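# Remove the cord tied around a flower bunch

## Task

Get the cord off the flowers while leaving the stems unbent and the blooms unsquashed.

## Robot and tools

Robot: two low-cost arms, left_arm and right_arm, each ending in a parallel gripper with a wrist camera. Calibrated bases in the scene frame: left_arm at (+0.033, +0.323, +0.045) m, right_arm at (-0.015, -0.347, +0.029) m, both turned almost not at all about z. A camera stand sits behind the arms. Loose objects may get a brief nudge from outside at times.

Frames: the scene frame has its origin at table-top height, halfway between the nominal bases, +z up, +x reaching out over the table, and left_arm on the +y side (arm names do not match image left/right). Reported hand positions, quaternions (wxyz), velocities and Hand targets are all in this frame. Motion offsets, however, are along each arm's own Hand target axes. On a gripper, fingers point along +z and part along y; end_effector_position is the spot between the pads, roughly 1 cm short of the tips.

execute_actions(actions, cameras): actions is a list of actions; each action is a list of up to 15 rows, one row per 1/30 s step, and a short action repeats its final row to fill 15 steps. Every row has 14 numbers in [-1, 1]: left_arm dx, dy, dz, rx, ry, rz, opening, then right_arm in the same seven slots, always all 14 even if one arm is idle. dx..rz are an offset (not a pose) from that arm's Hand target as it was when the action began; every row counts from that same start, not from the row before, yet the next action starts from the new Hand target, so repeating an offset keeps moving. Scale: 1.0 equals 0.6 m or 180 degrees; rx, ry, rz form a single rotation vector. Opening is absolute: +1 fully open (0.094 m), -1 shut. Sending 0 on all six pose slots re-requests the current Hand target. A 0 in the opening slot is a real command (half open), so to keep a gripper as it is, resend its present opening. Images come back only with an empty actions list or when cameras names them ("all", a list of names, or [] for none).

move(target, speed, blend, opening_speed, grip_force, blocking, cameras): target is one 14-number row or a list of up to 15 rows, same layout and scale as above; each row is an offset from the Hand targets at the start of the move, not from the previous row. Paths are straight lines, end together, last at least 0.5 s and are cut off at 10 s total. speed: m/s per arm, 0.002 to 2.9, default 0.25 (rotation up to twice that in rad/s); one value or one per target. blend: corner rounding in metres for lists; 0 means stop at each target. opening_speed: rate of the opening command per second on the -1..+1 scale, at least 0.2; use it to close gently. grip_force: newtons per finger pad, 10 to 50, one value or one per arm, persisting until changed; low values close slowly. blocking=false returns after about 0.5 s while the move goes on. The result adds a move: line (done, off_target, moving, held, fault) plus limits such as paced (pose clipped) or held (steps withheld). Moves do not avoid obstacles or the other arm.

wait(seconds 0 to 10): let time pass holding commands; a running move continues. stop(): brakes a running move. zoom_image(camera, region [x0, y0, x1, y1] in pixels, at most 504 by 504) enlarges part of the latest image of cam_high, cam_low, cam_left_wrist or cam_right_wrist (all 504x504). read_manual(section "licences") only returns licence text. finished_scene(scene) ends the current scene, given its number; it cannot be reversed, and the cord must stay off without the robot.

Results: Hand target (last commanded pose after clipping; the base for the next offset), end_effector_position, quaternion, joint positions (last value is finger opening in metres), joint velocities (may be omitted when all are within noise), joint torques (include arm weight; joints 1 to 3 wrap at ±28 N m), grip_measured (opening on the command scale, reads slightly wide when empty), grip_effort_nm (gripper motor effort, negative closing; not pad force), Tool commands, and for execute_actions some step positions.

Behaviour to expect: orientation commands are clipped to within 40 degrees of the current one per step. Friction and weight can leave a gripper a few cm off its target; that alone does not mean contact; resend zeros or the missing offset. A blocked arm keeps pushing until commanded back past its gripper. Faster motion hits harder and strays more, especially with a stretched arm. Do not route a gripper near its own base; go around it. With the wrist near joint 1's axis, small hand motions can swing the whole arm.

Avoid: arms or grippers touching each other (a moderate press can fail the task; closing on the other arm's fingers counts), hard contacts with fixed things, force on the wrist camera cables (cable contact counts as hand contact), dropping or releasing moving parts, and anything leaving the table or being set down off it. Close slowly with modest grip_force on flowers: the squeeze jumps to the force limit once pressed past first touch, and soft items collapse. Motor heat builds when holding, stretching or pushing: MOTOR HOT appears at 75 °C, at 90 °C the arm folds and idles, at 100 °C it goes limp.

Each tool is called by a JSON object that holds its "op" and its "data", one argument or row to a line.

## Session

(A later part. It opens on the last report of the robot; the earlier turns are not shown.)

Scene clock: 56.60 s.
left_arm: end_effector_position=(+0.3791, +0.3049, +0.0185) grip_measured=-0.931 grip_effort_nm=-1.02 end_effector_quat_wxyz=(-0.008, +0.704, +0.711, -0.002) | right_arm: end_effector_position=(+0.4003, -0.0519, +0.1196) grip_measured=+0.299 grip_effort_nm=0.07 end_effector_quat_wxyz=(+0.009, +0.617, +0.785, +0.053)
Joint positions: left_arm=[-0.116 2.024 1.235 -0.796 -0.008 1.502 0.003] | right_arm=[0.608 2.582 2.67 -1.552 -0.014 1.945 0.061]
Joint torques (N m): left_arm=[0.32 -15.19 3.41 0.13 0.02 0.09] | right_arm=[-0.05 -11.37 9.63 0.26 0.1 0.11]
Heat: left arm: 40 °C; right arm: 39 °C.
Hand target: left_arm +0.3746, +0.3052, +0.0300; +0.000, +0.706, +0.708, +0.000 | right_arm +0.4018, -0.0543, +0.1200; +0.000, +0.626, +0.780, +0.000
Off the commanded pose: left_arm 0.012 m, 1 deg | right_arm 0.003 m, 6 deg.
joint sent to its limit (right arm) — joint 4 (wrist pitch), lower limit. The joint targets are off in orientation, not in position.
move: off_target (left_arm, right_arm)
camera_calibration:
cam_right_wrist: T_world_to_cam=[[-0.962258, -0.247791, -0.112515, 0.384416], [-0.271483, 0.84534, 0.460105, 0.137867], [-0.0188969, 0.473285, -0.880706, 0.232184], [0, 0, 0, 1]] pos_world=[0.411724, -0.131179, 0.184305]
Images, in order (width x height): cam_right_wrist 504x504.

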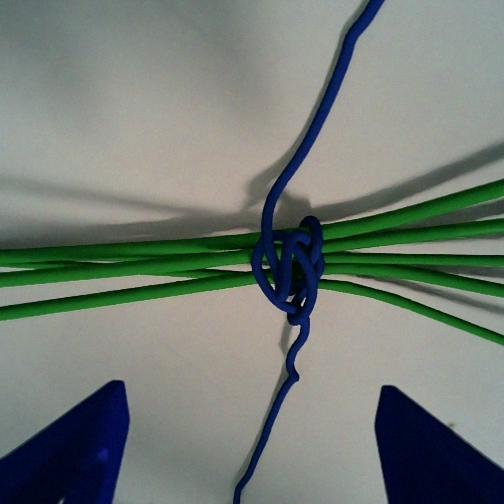

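{"op": "move", "data": {
  "target": [
    [0.05,0,-0.005,0,0,0,-1,0,0,0,0,0,0,0.3]
  ],
  "cameras": ["cam_right_wrist","cam_high"],
  "speed": 0.04
}}

{"op": "zoom_image", "data": {
  "camera": "cam_right_wrist",
  "region": [190, 180, 330, 320]
}}

Scene clock: 58.43 s.
left_arm: end_effector_position=(+0.3797, +0.3351, +0.0211) grip_measured=-0.931 grip_effort_nm=-1.02 end_effector_quat_wxyz=(-0.006, +0.704, +0.710, -0.001) | right_arm: end_effector_position=(+0.4003, -0.0519, +0.1196) grip_measured=+0.299 grip_effort_nm=0.07 end_effector_quat_wxyz=(+0.009, +0.618, +0.784, +0.053)
Joint positions: left_arm=[-0.029 2.016 1.235 -0.799 -0.008 1.589 0.003] | right_arm=[0.608 2.582 2.67 -1.552 -0.014 1.947 0.061]
Joint torques (N m): left_arm=[0.42 -14.9 3.45 0.11 -0.01 0.09] | right_arm=[-0.06 -11.37 9.62 0.24 0.1 0.12]
Heat: left arm: 40 °C; right arm: 39 °C.
Hand target: left_arm +0.3745, +0.3352, +0.0330; +0.000, +0.706, +0.708, +0.000 | right_arm +0.4018, -0.0543, +0.1200; +0.000, +0.626, +0.780, +0.000
Off the commanded pose: left_arm 0.013 m, 1 deg | right_arm 0.003 m, 6 deg.
joint sent to its limit (right arm) — joint 4 (wrist pitch), lower limit. The joint targets are off in orientation, not in position.
move: off_target (left_arm, right_arm)
camera_calibration:
cam_right_wrist: T_world_to_cam=[[-0.962667, -0.246253, -0.112389, 0.384663], [-0.270069, 0.845701, 0.460274, 0.137272], [-0.0182967, 0.473444, -0.880634, 0.231941], [0, 0, 0, 1]] pos_world=[0.411619, -0.131178, 0.184304]
Images, in order (width x height): cam_high 504x504, cam_right_wrist 504x504.

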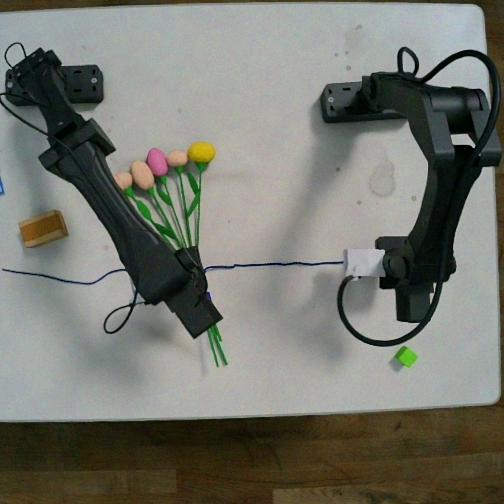

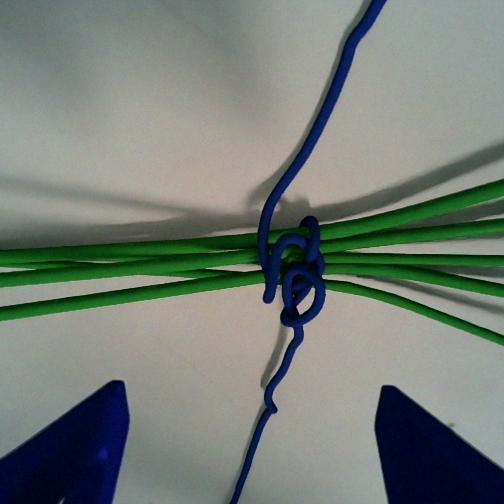

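Scaled by 3.600.

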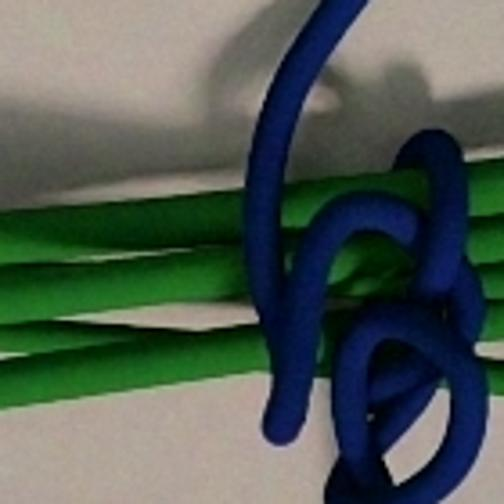

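{"op": "move", "data": {
  "target": [
    [0.04,0,-0.005,0,0,0,-1,0,0,0,0,0,0,0.3]
  ],
  "cameras": ["cam_right_wrist"],
  "speed": 0.04
}}

{"op": "zoom_image", "data": {
  "camera": "cam_right_wrist",
  "region": [190, 180, 330, 320]
}}

Scene clock: 59.97 s.
left_arm: end_effector_position=(+0.3749, +0.3594, +0.0212) grip_measured=-0.931 grip_effort_nm=-1.02 end_effector_quat_wxyz=(-0.010, +0.703, +0.711, -0.006) | right_arm: end_effector_position=(+0.4003, -0.0519, +0.1196) grip_measured=+0.299 grip_effort_nm=0.07 end_effector_quat_wxyz=(+0.009, +0.618, +0.784, +0.053)
Joint positions: left_arm=[0.042 2.016 1.235 -0.811 -0.008 1.658 0.003] | right_arm=[0.608 2.582 2.67 -1.552 -0.014 1.947 0.061]
Joint torques (N m): left_arm=[0.31 -14.98 4.72 0.08 0.04 0.04] | right_arm=[-0.03 -11.37 9.62 0.24 0.1 0.12]
Heat: left arm: 40 °C; right arm: 39 °C.
Hand target: left_arm +0.3745, +0.3593, +0.0360; +0.000, +0.706, +0.708, +0.000 | right_arm +0.4018, -0.0543, +0.1200; +0.000, +0.626, +0.780, +0.000
Off the commanded pose: left_arm 0.015 m, 1 deg | right_arm 0.003 m, 6 deg.
joint sent to its limit (right arm) — joint 4 (wrist pitch), lower limit. The joint targets are off in orientation, not in position.
move: off_target (left_arm, right_arm)
camera_calibration:
cam_right_wrist: T_world_to_cam=[[-0.962667, -0.246253, -0.112389, 0.384663], [-0.270069, 0.845701, 0.460274, 0.137272], [-0.0182967, 0.473444, -0.880634, 0.231941], [0, 0, 0, 1]] pos_world=[0.411619, -0.131178, 0.184304]
Images, in order (width x height): cam_right_wrist 504x504.

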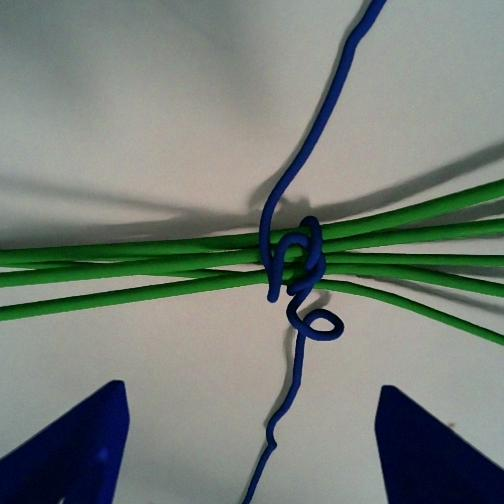

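Scaled by 3.600.

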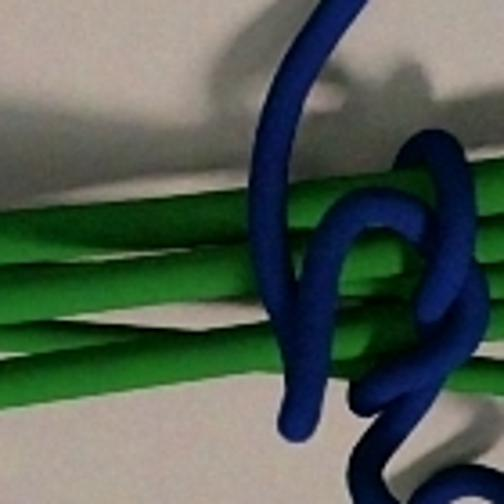

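{"op": "move", "data": {
  "target": [
    [-0.02,0,0.02,0,0,0,-1,0,0,0,0,0,0,-0.2],
    [-0.02,0,0.02,0,0,0,-0.4,-0.224,-0.067,0,0,0,0,-0.4],
    [-0.02,0,-0.15,0,0,0,-0.4,-0.224,-0.067,0.06,0,0,0,-0.4]
  ],
  "cameras": ["cam_right_wrist","cam_high"],
  "speed": 0.12
}}

Scene clock: 67.00 s.
left_arm: end_effector_position=(+0.3663, +0.3496, +0.1054) grip_measured=-0.403 grip_effort_nm=0.18 end_effector_quat_wxyz=(-0.020, +0.704, +0.709, -0.017) | right_arm: end_effector_position=(+0.3883, -0.1927, +0.0689) grip_measured=-0.398 grip_effort_nm=-0.08 end_effector_quat_wxyz=(-0.018, +0.628, +0.778, -0.017)
Joint positions: left_arm=[0.015 1.889 1.415 -1.149 -0.008 1.635 0.028] | right_arm=[0.354 2.285 1.934 -1.268 -0.014 1.715 0.028]
Joint torques (N m): left_arm=[-0.59 -13.38 7.98 0.05 0.03 -0.08] | right_arm=[-0.02 -14.6 4.34 0.36 0.09 -0.13]
Heat: left arm: 41 °C; right arm: 40 °C.
Hand target: left_arm +0.3746, +0.3472, +0.1261; +0.000, +0.706, +0.708, +0.000 | right_arm +0.3917, -0.1942, +0.0842; +0.000, +0.626, +0.780, +0.000
Off the commanded pose: left_arm 0.022 m, 3 deg | right_arm 0.016 m, 3 deg.
move: off_target (left_arm, right_arm); target 2's new opening was sent with right_arm's hand 0.017 m and 3 deg from that target
camera_calibration:
cam_right_wrist: T_world_to_cam=[[-0.973014, -0.228571, 0.0316159, 0.330253], [-0.193966, 0.884419, 0.424476, 0.256745], [-0.124984, 0.406889, -0.904887, 0.283961], [0, 0, 0, 1]] pos_world=[0.406632, -0.267124, 0.13753]
Images, in order (width x height): cam_high 504x504, cam_right_wrist 504x504.

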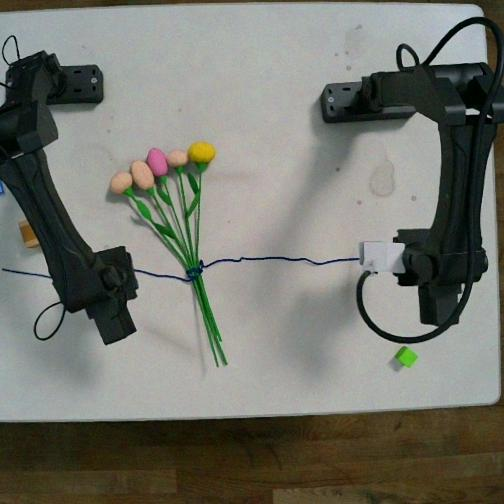

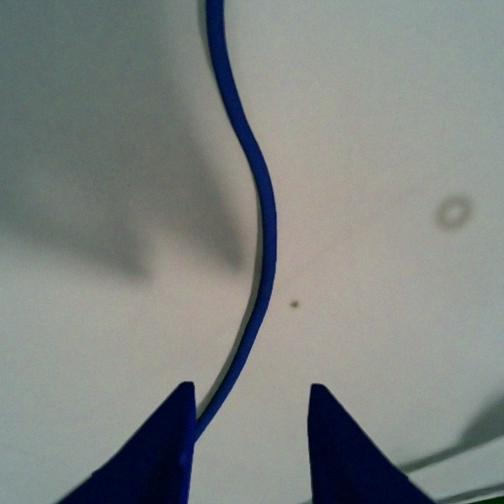

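{"op": "move", "data": {
  "target": [
    [0,0,-0.05,0,0,0,-0.4,0,0,0.1,0,0,0,-0.4],
    [0,0,-0.05,0,0,0,-0.4,0,0,0.1,0,0,0,-1],
    [0,0,-0.05,0,0,0,-0.4,0,0,-0.08,0,0,0,-1]
  ],
  "cameras": ["cam_right_wrist"],
  "speed": 0.07
}}

Scene clock: 72.47 s.
left_arm: end_effector_position=(+0.3670, +0.3496, +0.1320) grip_measured=-0.403 grip_effort_nm=0.18 end_effector_quat_wxyz=(-0.024, +0.704, +0.709, -0.021) | right_arm: end_effector_position=(+0.3855, -0.1937, +0.1052) grip_measured=-0.953 grip_effort_nm=-1.03 end_effector_quat_wxyz=(-0.021, +0.628, +0.778, -0.022)
Joint positions: left_arm=[0.015 1.883 1.514 -1.264 -0.008 1.635 0.028] | right_arm=[0.354 2.276 2.064 -1.417 -0.014 1.715 0.002]
Joint torques (N m): left_arm=[-0.31 -13.85 8.14 -0.08 0.01 -0.11] | right_arm=[-0.01 -14.05 9.57 -0.04 0.1 -0.11]
Heat: left arm: 42 °C; right arm: 41 °C.
Hand target: left_arm +0.3745, +0.3472, +0.1560; +0.000, +0.706, +0.708, +0.000 | right_arm +0.3916, -0.1942, +0.1321; +0.000, +0.626, +0.780, +0.000
Off the commanded pose: left_arm 0.025 m, 4 deg | right_arm 0.028 m, 3 deg.
move: off_target (left_arm, right_arm); target 2's new opening was sent with right_arm's hand 0.013 m and 2 deg from that target
camera_calibration:
cam_right_wrist: T_world_to_cam=[[-0.972642, -0.228362, 0.042643, 0.324798], [-0.18949, 0.886074, 0.423043, 0.240574], [-0.134392, 0.403389, -0.905105, 0.319818], [0, 0, 0, 1]] pos_world=[0.40448, -0.268006, 0.173845]
Images, in order (width x height): cam_right_wrist 504x504.

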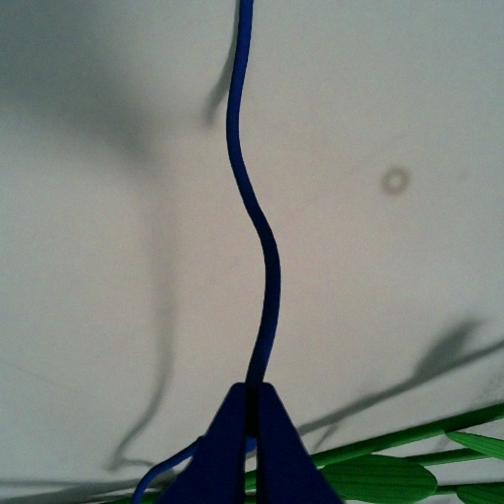

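{"op": "move", "data": {
  "target": [
    [0,0,0,0,0,0,-0.4,0.04,0.125,0,0,0,0,-1],
    [0,0,0,0,0,0,-0.4,0.26,0.174,0,0,0,0,-1],
    [0,0,0,0,0,0,-0.4,0.26,0.174,0.12,0,0,0,-1]
  ],
  "cameras": ["cam_right_wrist","cam_high"],
  "speed": 0.1,
  "blend": [0.03,0,0]
}}

{"op": "zoom_image", "data": {
  "camera": "cam_high",
  "region": [120, 200, 320, 380]
}}

Scene clock: 81.47 s.
left_arm: end_effector_position=(+0.3670, +0.3496, +0.1320) grip_measured=-0.403 grip_effort_nm=0.18 end_effector_quat_wxyz=(-0.024, +0.704, +0.709, -0.021) | right_arm: end_effector_position=(+0.4478, -0.0245, +0.0581) grip_measured=-0.953 grip_effort_nm=-1.03 end_effector_quat_wxyz=(+0.024, +0.616, +0.781, +0.102)
Joint positions: left_arm=[0.015 1.883 1.514 -1.264 -0.008 1.635 0.028] | right_arm=[0.6 2.799 2.828 -1.391 -0.014 1.939 0.002]
Joint torques (N m): left_arm=[-0.25 -14.09 8.51 -0.09 -0.01 -0.09] | right_arm=[-0.01 -12.29 9.96 0.97 0.09 0.11]
Heat: left arm: 43 °C; right arm: 43 °C.
Hand target: left_arm +0.3745, +0.3472, +0.1560; +0.000, +0.706, +0.708, +0.000 | right_arm +0.4596, -0.0192, +0.0598; +0.000, +0.626, +0.780, +0.000
Off the commanded pose: left_arm 0.025 m, 4 deg | right_arm 0.013 m, 12 deg.
elbow stopped short (right arm): the move would have taken joint 3 (elbow) straighter than the controller allows.
move: off_target (left_arm, right_arm)
camera_calibration:
cam_right_wrist: T_world_to_cam=[[-0.949267, -0.236305, -0.20749, 0.429941], [-0.30951, 0.818798, 0.483501, 0.170838], [0.0556389, 0.523192, -0.850397, 0.131944], [0, 0, 0, 1]] pos_world=[0.453663, -0.107317, 0.118813]
Images, in order (width x height): cam_high 504x504, cam_right_wrist 504x504.

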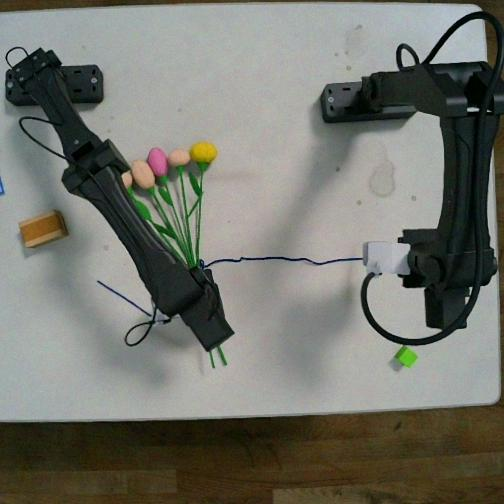

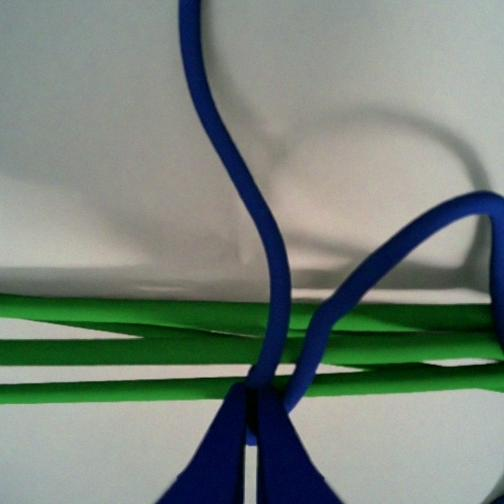

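Scaled by 2.520.

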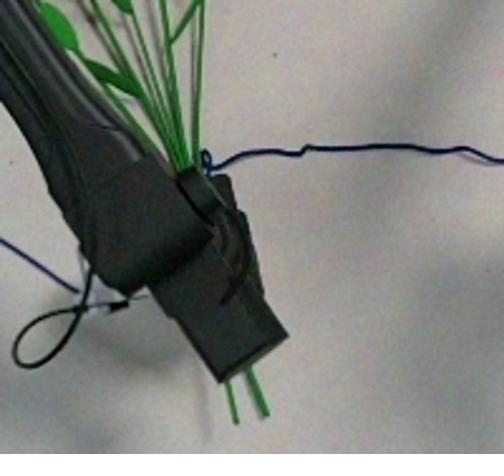

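{"op": "move", "data": {
  "target": [
    [0,0,0,0,0,0,-0.4,0,0,-0.03,0,0,0,-1],
    [0,0,0,0,0,0,-0.4,0.083,-0.067,-0.03,0,0,0,-1],
    [0,0,0,0,0,0,-0.4,0.1,-0.067,0.02,0,0,0,-1]
  ],
  "cameras": ["cam_right_wrist","cam_high"],
  "speed": 0.1
}}

Scene clock: 86.63 s.
left_arm: end_effector_position=(+0.3670, +0.3496, +0.1320) grip_measured=-0.403 grip_effort_nm=0.18 end_effector_quat_wxyz=(-0.024, +0.704, +0.709, -0.021) | right_arm: end_effector_position=(+0.4025, +0.0229, +0.0453) grip_measured=-0.953 grip_effort_nm=-1.03 end_effector_quat_wxyz=(+0.011, +0.619, +0.780, +0.084)
Joint positions: left_arm=[0.015 1.883 1.514 -1.264 -0.008 1.635 0.028] | right_arm=[0.718 2.821 2.828 -1.408 -0.007 2.063 0.002]
Joint torques (N m): left_arm=[-0.29 -14.13 8.43 -0.06 -0.01 -0.1] | right_arm=[0.59 -12.53 9.91 0.72 0.05 0.12]
Heat: left arm: 43 °C; right arm: 44 °C.
Hand target: left_arm +0.3745, +0.3472, +0.1560; +0.000, +0.706, +0.708, +0.000 | right_arm +0.4074, +0.0307, +0.0479; +0.000, +0.626, +0.780, +0.000
Off the commanded pose: left_arm 0.025 m, 4 deg | right_arm 0.010 m, 10 deg.
elbow stopped short (right arm): the move would have taken joint 3 (elbow) straighter than the controller allows.
move: off_target (left_arm, right_arm)
camera_calibration:
cam_right_wrist: T_world_to_cam=[[-0.958337, -0.233613, -0.164363, 0.397179], [-0.284798, 0.825625, 0.487066, 0.113986], [0.0219169, 0.513584, -0.857759, 0.113015], [0, 0, 0, 1]] pos_world=[0.410618, -0.0593661, 0.106702]
Images, in order (width x height): cam_high 504x504, cam_right_wrist 504x504.

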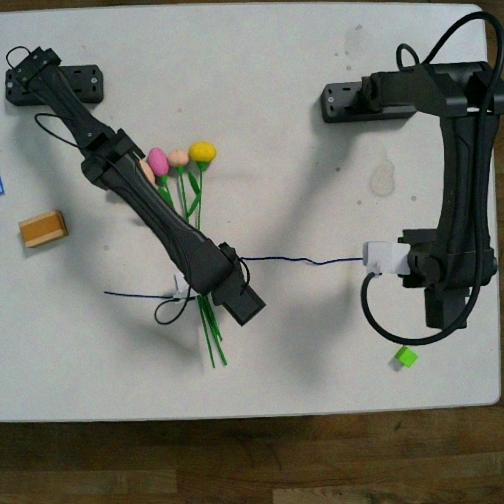

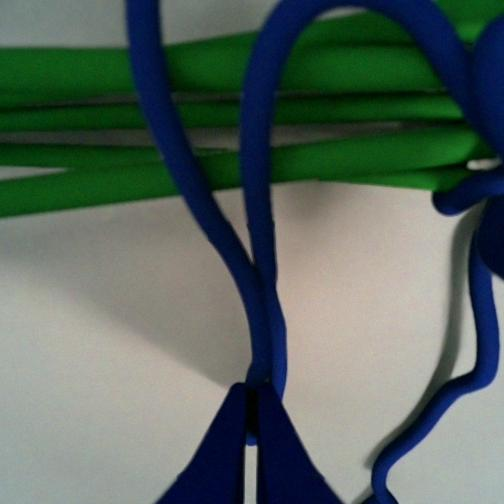

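{"op": "move", "data": {
  "target": [
    [0,0,0,0,0,0,-0.4,0,0,0.02,0,0,0,-1],
    [0,0,0,0,0,0,-0.4,0,0,0.02,0,0,0,-0.6],
    [0,0,0,0,0,0,-0.4,0,0,-0.15,0,0,0,-0.6],
    [0,0,0,0,0,0,-0.4,-0.4,-0.05,-0.2,0,0,0,-0.6]
  ],
  "cameras": ["cam_right_wrist","cam_high"],
  "speed": [0.05,0.05,0.08,0.2]
}}

{"op": "zoom_image", "data": {
  "camera": "cam_high",
  "region": [80, 200, 300, 380]
}}

Scene clock: 93.97 s.
left_arm: end_effector_position=(+0.3670, +0.3496, +0.1320) grip_measured=-0.403 grip_effort_nm=0.18 end_effector_quat_wxyz=(-0.024, +0.704, +0.709, -0.021) | right_arm: end_effector_position=(+0.4397, -0.2075, +0.1486) grip_measured=-0.601 grip_effort_nm=0.07 end_effector_quat_wxyz=(+0.014, +0.630, +0.775, +0.035)
Joint positions: left_arm=[0.015 1.883 1.514 -1.264 -0.008 1.635 0.028] | right_arm=[0.286 2.407 2.465 -1.555 -0.017 1.655 0.019]
Joint torques (N m): left_arm=[-0.4 -14.26 8.32 -0.05 0.05 -0.07] | right_arm=[0.51 -15.66 4.37 0.21 0.11 -0.17]
Heat: left arm: 43 °C; right arm: 45 °C.
Hand target: left_arm +0.3745, +0.3472, +0.1560; +0.000, +0.706, +0.708, +0.000 | right_arm +0.4302, -0.2101, +0.1681; +0.000, +0.626, +0.780, +0.000
Off the commanded pose: left_arm 0.025 m, 4 deg | right_arm 0.022 m, 4 deg.
elbow stopped short (right arm): the move would have taken joint 3 (elbow) straighter than the controller allows.
joint sent to its limit (right arm) — joint 4 (wrist pitch), lower limit. The joint targets are off in orientation, not in position.
move: off_target (left_arm, right_arm); target 2's new opening was sent with right_arm's hand 0.011 m and 9 deg from that target
camera_calibration:
cam_right_wrist: T_world_to_cam=[[-0.971538, -0.219259, -0.0896642, 0.393654], [-0.236228, 0.868583, 0.435615, 0.259737], [-0.0176318, 0.444397, -0.895656, 0.327666], [0, 0, 0, 1]] pos_world=[0.449584, -0.284905, 0.215628]
Images, in order (width x height): cam_high 504x504, cam_right_wrist 504x504.

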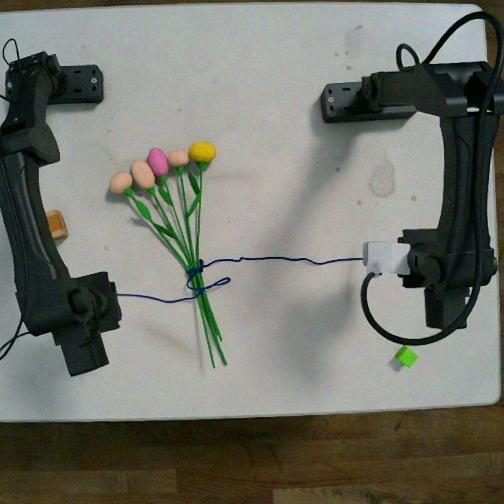

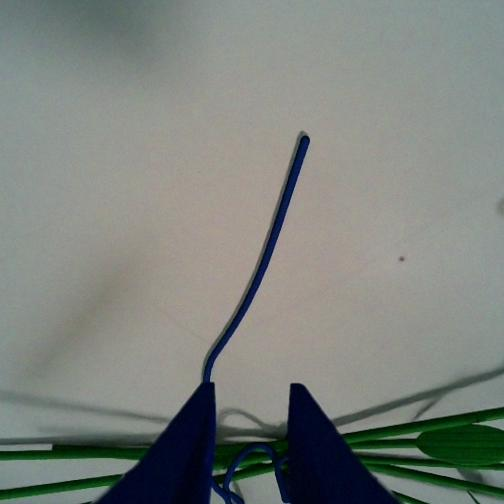

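Scaled by 2.291.

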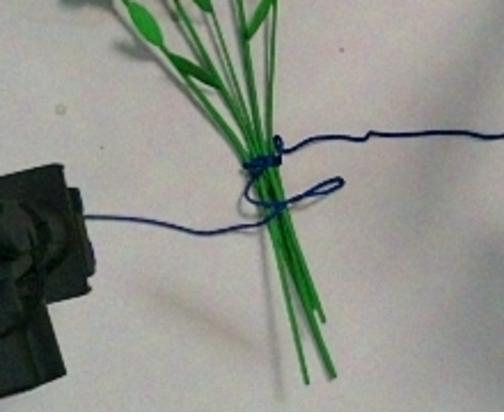

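{"op": "execute_actions", "data": {
  "actions": []
}}

{"op": "zoom_image", "data": {
  "camera": "cam_high",
  "region": [80, 200, 400, 390]
}}

Scene clock: 94.60 s.
left_arm: end_effector_position=(+0.3670, +0.3496, +0.1320) grip_measured=-0.403 grip_effort_nm=0.18 end_effector_quat_wxyz=(-0.024, +0.704, +0.709, -0.021) | right_arm: end_effector_position=(+0.4397, -0.2075, +0.1486) grip_measured=-0.601 grip_effort_nm=0.07 end_effector_quat_wxyz=(+0.014, +0.630, +0.776, +0.035)
Joint positions: left_arm=[0.015 1.883 1.514 -1.264 -0.008 1.635 0.028] | right_arm=[0.286 2.407 2.465 -1.555 -0.017 1.654 0.019]
Joint velocities: within noise
Joint torques (N m): left_arm=[-0.47 -14.34 8.43 0.01 0.01 -0.09] | right_arm=[0.51 -15.66 4.37 0.21 0.11 -0.13]
Heat: left arm: 43 °C; right arm: 45 °C.
Hand target: left_arm +0.3745, +0.3472, +0.1560; +0.000, +0.706, +0.708, +0.000 | right_arm +0.4302, -0.2101, +0.1681; +0.000, +0.626, +0.780, +0.000
Tool commands: left_gripper/opening=-0.4 right_gripper/opening=-0.6
Off the commanded pose: left_arm 0.025 m, 4 deg | right_arm 0.022 m, 4 deg.
camera_calibration:
cam_left_wrist: T_world_to_cam=[[-0.997753, -0.0207468, 0.0637009, 0.366792], [0.00770899, 0.90897, 0.41679, -0.338528], [-0.0665493, 0.416345, -0.906768, 0.0845127], [0, 0, 0, 1]] pos_world=[0.374202, 0.280135, 0.194364]
cam_right_wrist: T_world_to_cam=[[-0.971206, -0.220741, -0.0896239, 0.393175], [-0.237535, 0.868251, 0.435566, 0.260266], [-0.018331, 0.444313, -0.895684, 0.327965], [0, 0, 0, 1]] pos_world=[0.449689, -0.284906, 0.215628]

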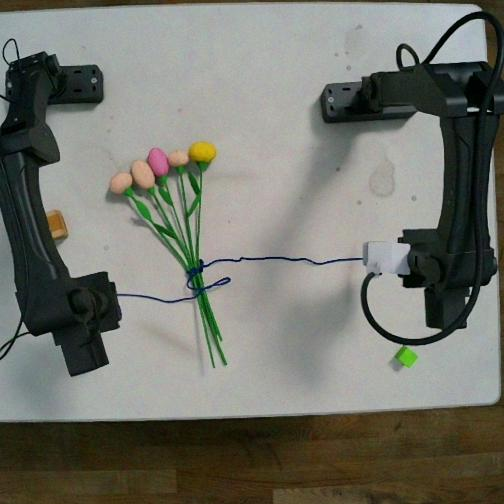

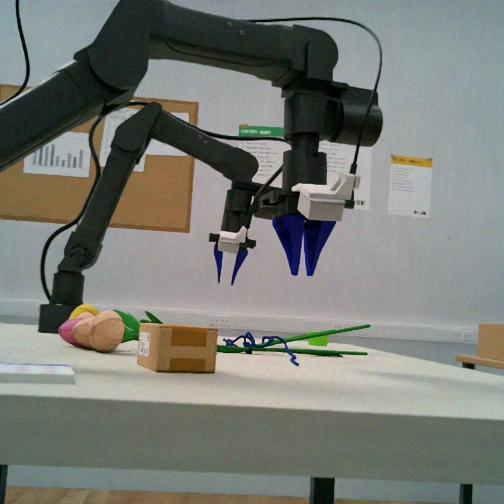

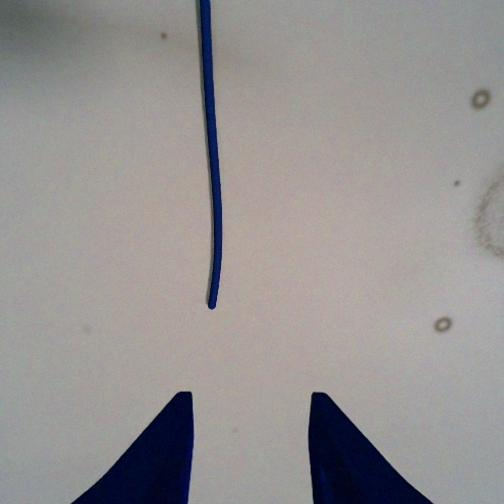

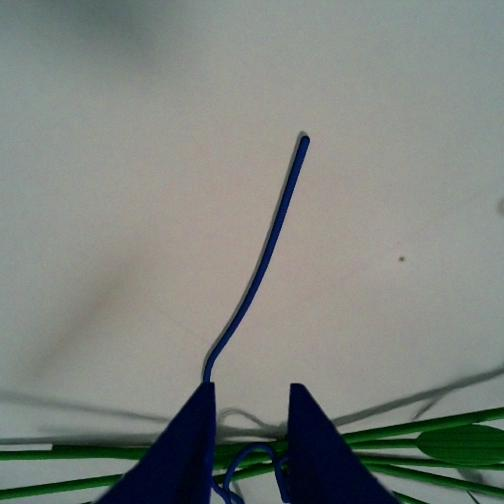

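Scaled by 1.575.

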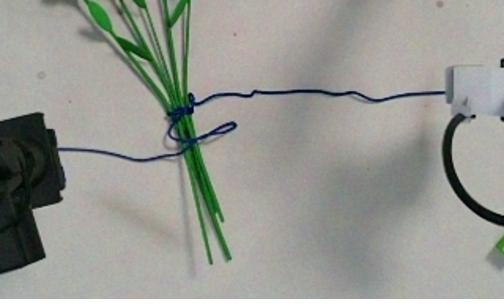

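{"op": "move", "data": {
  "target": [-0.553,0.05,0.03,0,0,0,-0.4,-0.16,-0.04,-0.05,0,0,0,-0.6],
  "speed": 0.25,
  "cameras": ["cam_high","cam_left_wrist"]
}}

Scene clock: 97.30 s.
left_arm: end_effector_position=(+0.4025, +0.0163, +0.1413) grip_measured=-0.403 grip_effort_nm=0.17 end_effector_quat_wxyz=(+0.021, +0.709, +0.705, +0.008) | right_arm: end_effector_position=(+0.4381, -0.3042, +0.1805) grip_measured=-0.601 grip_effort_nm=0.07 end_effector_quat_wxyz=(+0.031, +0.626, +0.778, +0.041)
Joint positions: left_arm=[-0.756 2.46 2.469 -1.535 -0.011 0.878 0.028] | right_arm=[0.082 2.274 2.361 -1.556 -0.017 1.442 0.019]
Joint torques (N m): left_arm=[0.61 -12.79 8.57 0.19 0.02 -0.11] | right_arm=[-0.17 -14.74 4.4 0.28 0.11 -0.14]
Heat: left arm: 43 °C; right arm: 45 °C.
Hand target: left_arm +0.4052, +0.0154, +0.1379; +0.000, +0.706, +0.708, +0.000 | right_arm +0.4276, -0.3090, +0.1980; +0.000, +0.626, +0.780, +0.000
Off the commanded pose: left_arm 0.004 m, 3 deg | right_arm 0.021 m, 6 deg.
joint sent to its limit (left arm) — joint 4 (wrist pitch), lower limit. The joint targets still meet the commanded pose.
joint sent to its limit (right arm) — joint 4 (wrist pitch), lower limit. The joint targets are off in orientation, not in position.
move: off_target (left_arm, right_arm)
camera_calibration:
cam_left_wrist: T_world_to_cam=[[-0.999181, -0.00838025, -0.0395765, 0.409664], [-0.0233327, 0.918568, 0.394573, -0.024215], [0.0330471, 0.395173, -0.918012, 0.195851], [0, 0, 0, 1]] pos_world=[0.402292, -0.0517189, 0.205561]
Images, in order (width x height): cam_high 504x504, cam_left_wrist 504x504.

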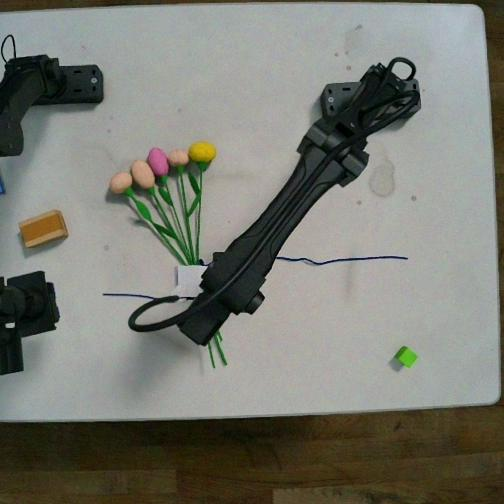

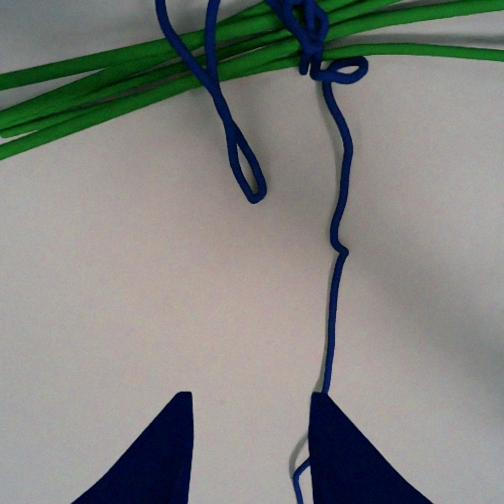

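{"op": "move", "data": {
  "target": [-0.036,0.008,0.148,0,0,0,-0.4,0,0,0,0,0,0,-0.6],
  "speed": 0.15,
  "cameras": ["cam_left_wrist"]
}}

Scene clock: 98.90 s.
left_arm: end_effector_position=(+0.4083, +0.0010, +0.0617) grip_measured=-0.403 grip_effort_nm=0.18 end_effector_quat_wxyz=(-0.003, +0.705, +0.709, +0.005) | right_arm: end_effector_position=(+0.4381, -0.3042, +0.1805) grip_measured=-0.601 grip_effort_nm=0.07 end_effector_quat_wxyz=(+0.031, +0.626, +0.778, +0.041)
Joint positions: left_arm=[-0.772 2.587 2.386 -1.376 -0.011 0.85 0.028] | right_arm=[0.082 2.274 2.361 -1.556 -0.017 1.442 0.019]
Joint torques (N m): left_arm=[-0.31 -13.5 6.11 0.6 0.08 -0.07] | right_arm=[-0.18 -14.72 4.38 0.28 0.11 -0.14]
Heat: left arm: 43 °C; right arm: 45 °C.
Hand target: left_arm +0.4101, -0.0061, +0.0492; +0.000, +0.706, +0.708, +0.000 | right_arm +0.4276, -0.3090, +0.1980; +0.000, +0.626, +0.780, +0.000
Off the commanded pose: left_arm 0.015 m, 1 deg | right_arm 0.021 m, 6 deg.
joint sent to its limit (right arm) — joint 4 (wrist pitch), lower limit. The joint targets are off in orientation, not in position.
move: off_target (left_arm, right_arm)
camera_calibration:
cam_left_wrist: T_world_to_cam=[[-0.999812, -0.0192966, -0.00193682, 0.410134], [-0.0182948, 0.905311, 0.424355, 0.0175092], [-0.00643518, 0.424311, -0.905494, 0.144039], [0, 0, 0, 1]] pos_world=[0.411304, -0.0690545, 0.123791]
Images, in order (width x height): cam_left_wrist 504x504.

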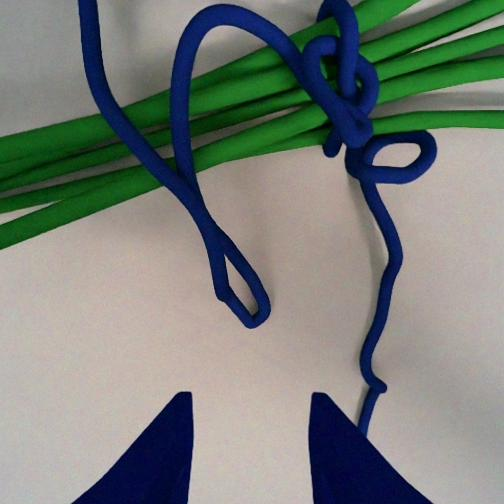

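{"op": "zoom_image", "data": {
  "camera": "cam_left_wrist",
  "region": [120, 120, 320, 340]
}}

{"op": "zoom_image", "data": {
  "camera": "cam_left_wrist",
  "region": [280, 0, 460, 210]
}}

Scaled by 2.291.

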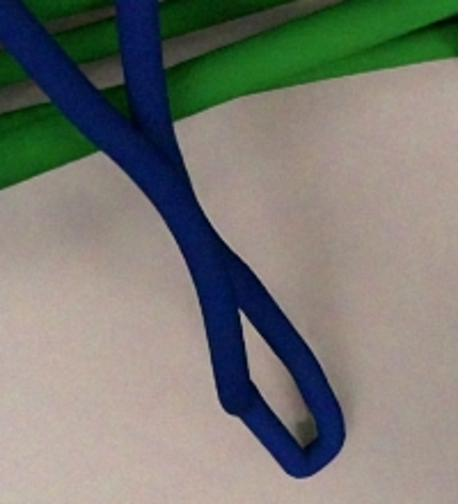

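Scaled by 2.400.

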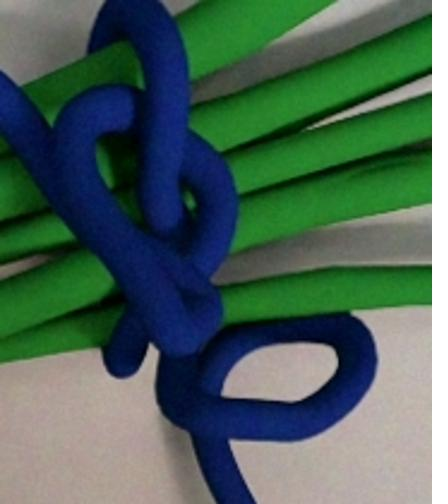

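{"op": "move", "data": {
  "target": [-0.012,0.018,0.052,0,0,0,-0.75,0,0,0,0,0,0,-0.6],
  "speed": 0.1,
  "cameras": ["cam_left_wrist"]
}}

Scene clock: 100.80 s.
left_arm: end_effector_position=(+0.4131, -0.0032, +0.0231) grip_measured=-0.747 grip_effort_nm=-0.16 end_effector_quat_wxyz=(-0.017, +0.705, +0.709, +0.005) | right_arm: end_effector_position=(+0.4381, -0.3042, +0.1805) grip_measured=-0.601 grip_effort_nm=0.07 end_effector_quat_wxyz=(+0.031, +0.626, +0.778, +0.041)
Joint positions: left_arm=[-0.772 2.688 2.427 -1.342 -0.011 0.85 0.012] | right_arm=[0.082 2.274 2.361 -1.556 -0.017 1.442 0.019]
Joint torques (N m): left_arm=[-0.05 -13.86 8.62 0.47 0.04 -0.11] | right_arm=[-0.2 -14.71 4.38 0.28 0.11 -0.14]
Heat: left arm: 43 °C; right arm: 45 °C.
Hand target: left_arm +0.4209, -0.0133, +0.0178; +0.000, +0.706, +0.708, +0.000 | right_arm +0.4276, -0.3090, +0.1980; +0.000, +0.626, +0.780, +0.000
Off the commanded pose: left_arm 0.014 m, 2 deg | right_arm 0.021 m, 6 deg.
joint sent to its limit (right arm) — joint 4 (wrist pitch), lower limit. The joint targets are off in orientation, not in position.
move: off_target (left_arm, right_arm)
camera_calibration:
cam_left_wrist: T_world_to_cam=[[-0.999649, -0.0194387, 0.0179831, 0.414279], [-0.00953061, 0.897679, 0.440548, 0.0336896], [-0.0247067, 0.440222, -0.897549, 0.118214], [0, 0, 0, 1]] pos_world=[0.417375, -0.0742298, 0.0838111]
Images, in order (width x height): cam_left_wrist 504x504.

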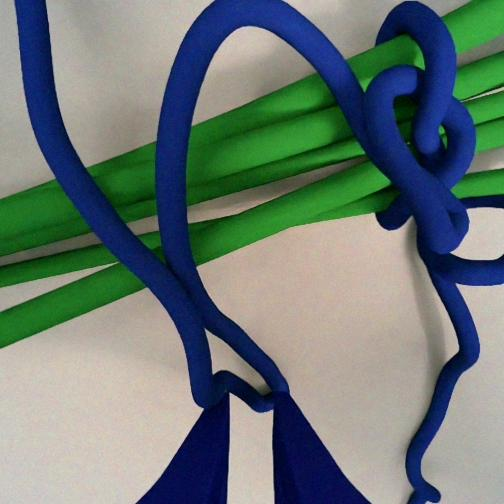

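{"op": "move", "data": {
  "target": [
    [-0.005,0.022,-0.03,0,0,0,-0.75,0,0,0,0,0,0,-0.6],
    [-0.008,0.019,0.0,0,0,0,-0.75,0,0,0,0,0,0,-0.6]
  ],
  "speed": 0.1,
  "cameras": ["cam_left_wrist"]
}}

Scene clock: 103.13 s.
left_arm: end_effector_position=(+0.4329, -0.0169, +0.0373) grip_measured=-0.747 grip_effort_nm=-0.16 end_effector_quat_wxyz=(+0.009, +0.704, +0.710, +0.006) | right_arm: end_effector_position=(+0.4381, -0.3042, +0.1805) grip_measured=-0.601 grip_effort_nm=0.07 end_effector_quat_wxyz=(+0.031, +0.626, +0.778, +0.041)
Joint positions: left_arm=[-0.767 2.847 2.797 -1.502 -0.011 0.853 0.012] | right_arm=[0.082 2.274 2.361 -1.556 -0.017 1.442 0.019]
Joint torques (N m): left_arm=[0.28 -13.93 5.55 0.5 0.02 -0.03] | right_arm=[-0.18 -14.74 4.38 0.27 0.11 -0.14]
Heat: left arm: 43 °C; right arm: 45 °C.
Hand target: left_arm +0.4324, -0.0180, +0.0180; +0.000, +0.706, +0.708, +0.000 | right_arm +0.4276, -0.3090, +0.1980; +0.000, +0.626, +0.780, +0.000
Off the commanded pose: left_arm 0.019 m, 1 deg | right_arm 0.021 m, 6 deg.
joint sent to its limit (right arm) — joint 4 (wrist pitch), lower limit. The joint targets are off in orientation, not in position.
move: off_target (left_arm, right_arm)
camera_calibration:
cam_left_wrist: T_world_to_cam=[[-0.999552, -0.0213342, -0.0209902, 0.43491], [-0.0280526, 0.912261, 0.408648, 0.0494397], [0.0104304, 0.409054, -0.912451, 0.12236], [0, 0, 0, 1]] pos_world=[0.434826, -0.0858754, 0.100573]
Images, in order (width x height): cam_left_wrist 504x504.

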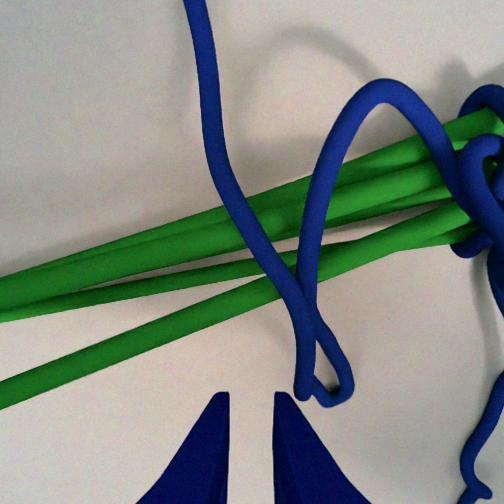

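{"op": "move", "data": {
  "target": [
    [0.008,-0.02,-0.01,0,0,0,-0.75,0,0,0,0,0,0,-0.6],
    [0.008,-0.02,0.02,0,0,0,-0.75,0,0,0,0,0,0,-0.6]
  ],
  "speed": 0.1,
  "cameras": ["cam_left_wrist"]
}}

Scene clock: 104.80 s.
left_arm: end_effector_position=(+0.4164, -0.0030, +0.0113) grip_measured=-0.747 grip_effort_nm=-0.14 end_effector_quat_wxyz=(-0.024, +0.704, +0.709, +0.004) | right_arm: end_effector_position=(+0.4381, -0.3042, +0.1805) grip_measured=-0.601 grip_effort_nm=0.07 end_effector_quat_wxyz=(+0.031, +0.626, +0.778, +0.041)
Joint positions: left_arm=[-0.767 2.741 2.483 -1.359 -0.011 0.853 0.012] | right_arm=[0.082 2.274 2.361 -1.556 -0.017 1.442 0.019]
Joint torques (N m): left_arm=[-0.51 -17.66 2.92 0.93 0.03 -0.09] | right_arm=[-0.17 -14.74 4.38 0.27 0.11 -0.14]
Heat: left arm: 43 °C; right arm: 45 °C.
Hand target: left_arm +0.4203, -0.0133, +0.0059; +0.000, +0.706, +0.708, +0.000 | right_arm +0.4276, -0.3090, +0.1980; +0.000, +0.626, +0.780, +0.000
Off the commanded pose: left_arm 0.012 m, 3 deg | right_arm 0.021 m, 6 deg.
joint sent to its limit (right arm) — joint 4 (wrist pitch), lower limit. The joint targets are off in orientation, not in position.
move: off_target (left_arm, right_arm)
camera_calibration:
cam_left_wrist: T_world_to_cam=[[-0.999372, -0.0211893, 0.0284066, 0.417486], [-0.00619649, 0.893695, 0.448633, 0.0372077], [-0.0348931, 0.448175, -0.893265, 0.111807], [0, 0, 0, 1]] pos_world=[0.421356, -0.0745151, 0.071321]
Images, in order (width x height): cam_left_wrist 504x504.

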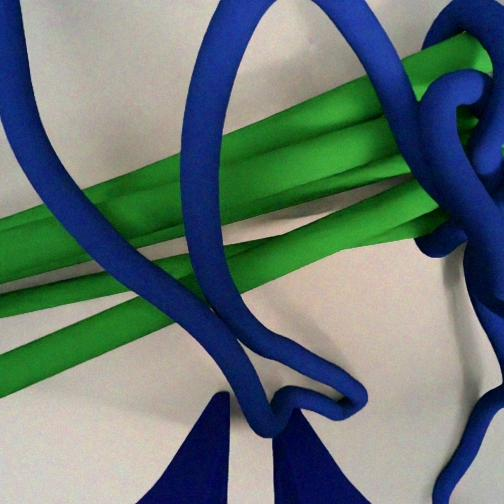

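{"op": "move", "data": {
  "target": [
    [-0.004,0.004,0.023,0,0,0,-0.75,0,0,0,0,0,0,-0.6],
    [-0.004,0.004,0.023,0,0,0,-1,0,0,0,0,0,0,-0.6]
  ],
  "speed": 0.08,
  "cameras": ["cam_left_wrist"]
}}

Scene clock: 106.70 s.
left_arm: end_effector_position=(+0.4194, -0.0048, +0.0111) grip_measured=-0.973 grip_effort_nm=-1.02 end_effector_quat_wxyz=(-0.017, +0.704, +0.710, +0.006) | right_arm: end_effector_position=(+0.4381, -0.3042, +0.1805) grip_measured=-0.601 grip_effort_nm=0.07 end_effector_quat_wxyz=(+0.031, +0.626, +0.778, +0.041)
Joint positions: left_arm=[-0.767 2.741 2.483 -1.345 -0.014 0.852 0.001] | right_arm=[0.082 2.274 2.361 -1.556 -0.017 1.442 0.019]
Joint torques (N m): left_arm=[-0.49 -15.21 3.21 1.09 0.08 -0.11] | right_arm=[-0.17 -14.72 4.38 0.27 0.11 -0.14]
Heat: left arm: 44 °C; right arm: 45 °C.
Hand target: left_arm +0.4228, -0.0157, -0.0079; +0.000, +0.706, +0.708, +0.000 | right_arm +0.4276, -0.3090, +0.1980; +0.000, +0.626, +0.780, +0.000
Off the commanded pose: left_arm 0.022 m, 2 deg | right_arm 0.021 m, 6 deg.
joint sent to its limit (right arm) — joint 4 (wrist pitch), lower limit. The joint targets are off in orientation, not in position.
move: off_target (left_arm, right_arm); target 2's new opening was sent with left_arm's hand 0.024 m and 3 deg from that target
camera_calibration:
cam_left_wrist: T_world_to_cam=[[-0.999619, -0.0224473, 0.0160406, 0.420651], [-0.0130329, 0.896636, 0.442576, 0.0419438], [-0.0243173, 0.442198, -0.896588, 0.108223], [0, 0, 0, 1]] pos_world=[0.423669, -0.076022, 0.0717208]
Images, in order (width x height): cam_left_wrist 504x504.

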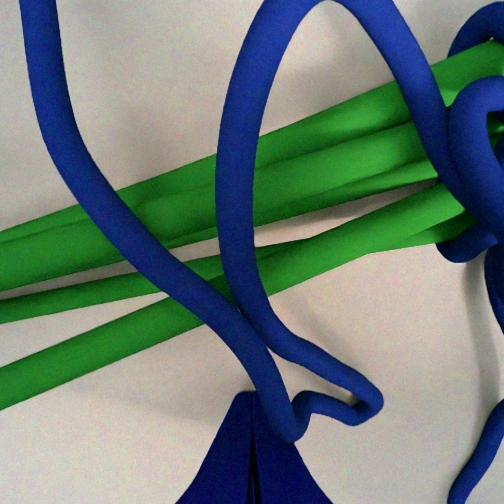

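{"op": "move", "data": {
  "target": [
    [-0.004,-0.004,-0.03,0,0,0,-0.65,0,0,0,0,0,0,-0.6],
    [-0.006,-0.01,-0.02,0,0,0,-0.65,0,0,0,0,0,0,-0.6],
    [-0.006,-0.01,0.003,0,0,0,-0.65,0,0,0,0,0,0,-0.6]
  ],
  "speed": 0.08,
  "cameras": ["cam_left_wrist"]
}}

Scene clock: 108.67 s.
left_arm: end_effector_position=(+0.4146, -0.0092, +0.0108) grip_measured=-0.653 grip_effort_nm=0.19 end_effector_quat_wxyz=(-0.016, +0.704, +0.710, +0.007) | right_arm: end_effector_position=(+0.4381, -0.3042, +0.1805) grip_measured=-0.601 grip_effort_nm=0.07 end_effector_quat_wxyz=(+0.031, +0.626, +0.778, +0.041)
Joint positions: left_arm=[-0.781 2.728 2.455 -1.328 -0.016 0.839 0.016] | right_arm=[0.082 2.274 2.361 -1.556 -0.017 1.442 0.019]
Joint torques (N m): left_arm=[-0.59 -15.3 2.51 1.08 0.08 -0.07] | right_arm=[-0.17 -14.71 4.37 0.28 0.11 -0.13]
Heat: left arm: 44 °C; right arm: 45 °C.
Hand target: left_arm +0.4168, -0.0193, -0.0096; +0.000, +0.706, +0.708, +0.000 | right_arm +0.4276, -0.3090, +0.1980; +0.000, +0.626, +0.780, +0.000
Off the commanded pose: left_arm 0.023 m, 2 deg | right_arm 0.021 m, 6 deg.
joint sent to its limit (right arm) — joint 4 (wrist pitch), lower limit. The joint targets are off in orientation, not in position.
move: off_target (left_arm, right_arm)
camera_calibration:
cam_left_wrist: T_world_to_cam=[[-0.999696, -0.0212647, 0.0125078, 0.415849], [-0.013546, 0.896864, 0.442099, 0.0461333], [-0.0206189, 0.441795, -0.896879, 0.108177], [0, 0, 0, 1]] pos_world=[0.418577, -0.0803245, 0.071425]
Images, in order (width x height): cam_left_wrist 504x504.

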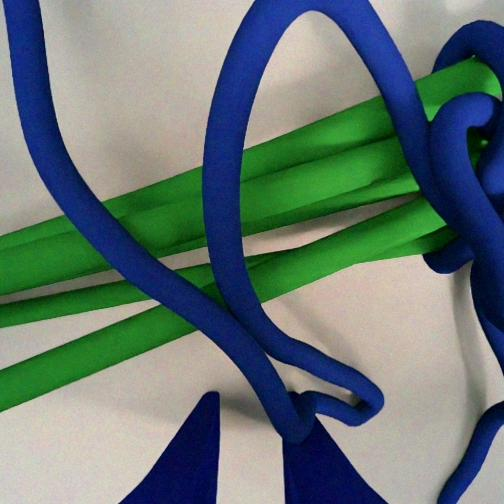

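{"op": "move", "data": {
  "target": [
    [0.0,-0.004,-0.028,0,0,0,-0.65,0,0,0,0,0,0,-0.6],
    [0.0,-0.016,-0.02,0,0,0,-0.65,0,0,0,0,0,0,-0.6],
    [0.0,-0.013,0.003,0,0,0,-0.65,0,0,0,0,0,0,-0.6],
    [0.0,-0.013,0.003,0,0,0,-1,0,0,0,0,0,0,-0.6]
  ],
  "speed": 0.08,
  "cameras": ["cam_left_wrist"]
}}

Scene clock: 111.53 s.
left_arm: end_effector_position=(+0.4143, -0.0106, +0.0107) grip_measured=-0.973 grip_effort_nm=-1.02 end_effector_quat_wxyz=(-0.003, +0.702, +0.712, +0.013) | right_arm: end_effector_position=(+0.4381, -0.3042, +0.1805) grip_measured=-0.601 grip_effort_nm=0.07 end_effector_quat_wxyz=(+0.031, +0.626, +0.778, +0.041)
Joint positions: left_arm=[-0.787 2.682 2.366 -1.259 -0.027 0.827 0.001] | right_arm=[0.082 2.274 2.361 -1.556 -0.017 1.442 0.019]
Joint torques (N m): left_arm=[-0.95 -14.86 2.39 0.95 0.23 -0.06] | right_arm=[-0.18 -14.72 4.38 0.27 0.11 -0.14]
Heat: left arm: 44 °C; right arm: 45 °C.
Hand target: left_arm +0.4089, -0.0194, -0.0114; +0.000, +0.706, +0.708, +0.000 | right_arm +0.4276, -0.3090, +0.1980; +0.000, +0.626, +0.780, +0.000
Off the commanded pose: left_arm 0.024 m, 2 deg | right_arm 0.021 m, 6 deg.
joint sent to its limit (right arm) — joint 4 (wrist pitch), lower limit. The joint targets are off in orientation, not in position.
move: off_target (left_arm, right_arm); target 4's new opening was sent with left_arm's hand 0.024 m and 2 deg from that target
camera_calibration:
cam_left_wrist: T_world_to_cam=[[-0.999534, -0.027231, -0.0137943, 0.415788], [-0.0305192, 0.90068, 0.433411, 0.0545359], [0.000622046, 0.43363, -0.901091, 0.0999247], [0, 0, 0, 1]] pos_world=[0.417196, -0.0811274, 0.0721403]
Images, in order (width x height): cam_left_wrist 504x504.

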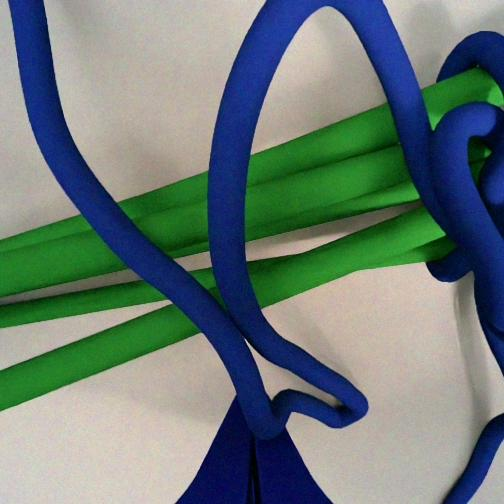

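{"op": "move", "data": {
  "target": [
    [0.0,0,-0.05,0,0,0,-0.65,0,0,0,0,0,0,-0.6],
    [-0.024,0.005,-0.03,0,0,0,-0.65,0,0,0,0,0,0,-0.6]
  ],
  "speed": 0.08,
  "cameras": ["cam_left_wrist"]
}}

Scene clock: 113.77 s.
left_arm: end_effector_position=(+0.4142, -0.0295, +0.0146) grip_measured=-0.653 grip_effort_nm=0.18 end_effector_quat_wxyz=(+0.007, +0.706, +0.708, +0.010) | right_arm: end_effector_position=(+0.4381, -0.3042, +0.1805) grip_measured=-0.601 grip_effort_nm=0.07 end_effector_quat_wxyz=(+0.031, +0.626, +0.778, +0.041)
Joint positions: left_arm=[-0.812 2.746 2.506 -1.316 -0.021 0.813 0.016] | right_arm=[0.082 2.274 2.361 -1.556 -0.017 1.442 0.019]
Joint torques (N m): left_arm=[-0.29 -13.82 8.81 0.16 0.15 -0.1] | right_arm=[-0.17 -14.72 4.38 0.27 0.11 -0.14]
Heat: left arm: 44 °C; right arm: 45 °C.
Hand target: left_arm +0.4119, -0.0337, +0.0065; +0.000, +0.706, +0.708, +0.000 | right_arm +0.4276, -0.3090, +0.1980; +0.000, +0.626, +0.780, +0.000
Off the commanded pose: left_arm 0.009 m, 1 deg | right_arm 0.021 m, 6 deg.
joint sent to its limit (right arm) — joint 4 (wrist pitch), lower limit. The joint targets are off in orientation, not in position.
move: off_target (right_arm)
camera_calibration:
cam_left_wrist: T_world_to_cam=[[-0.999584, -0.0161856, -0.023872, 0.415715], [-0.0246694, 0.908607, 0.416922, 0.0679491], [0.0149421, 0.417338, -0.908629, 0.105335], [0, 0, 0, 1]] pos_world=[0.415644, -0.0989705, 0.0773044]
Images, in order (width x height): cam_left_wrist 504x504.

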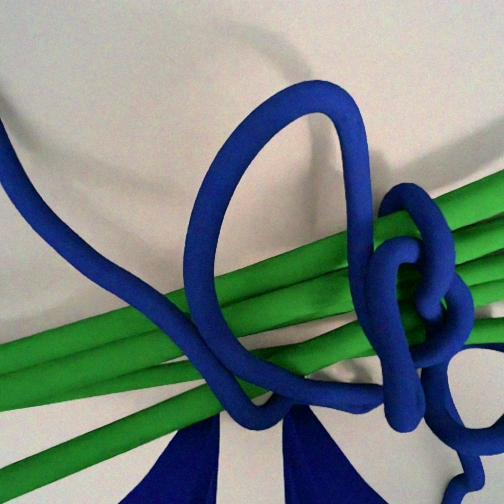

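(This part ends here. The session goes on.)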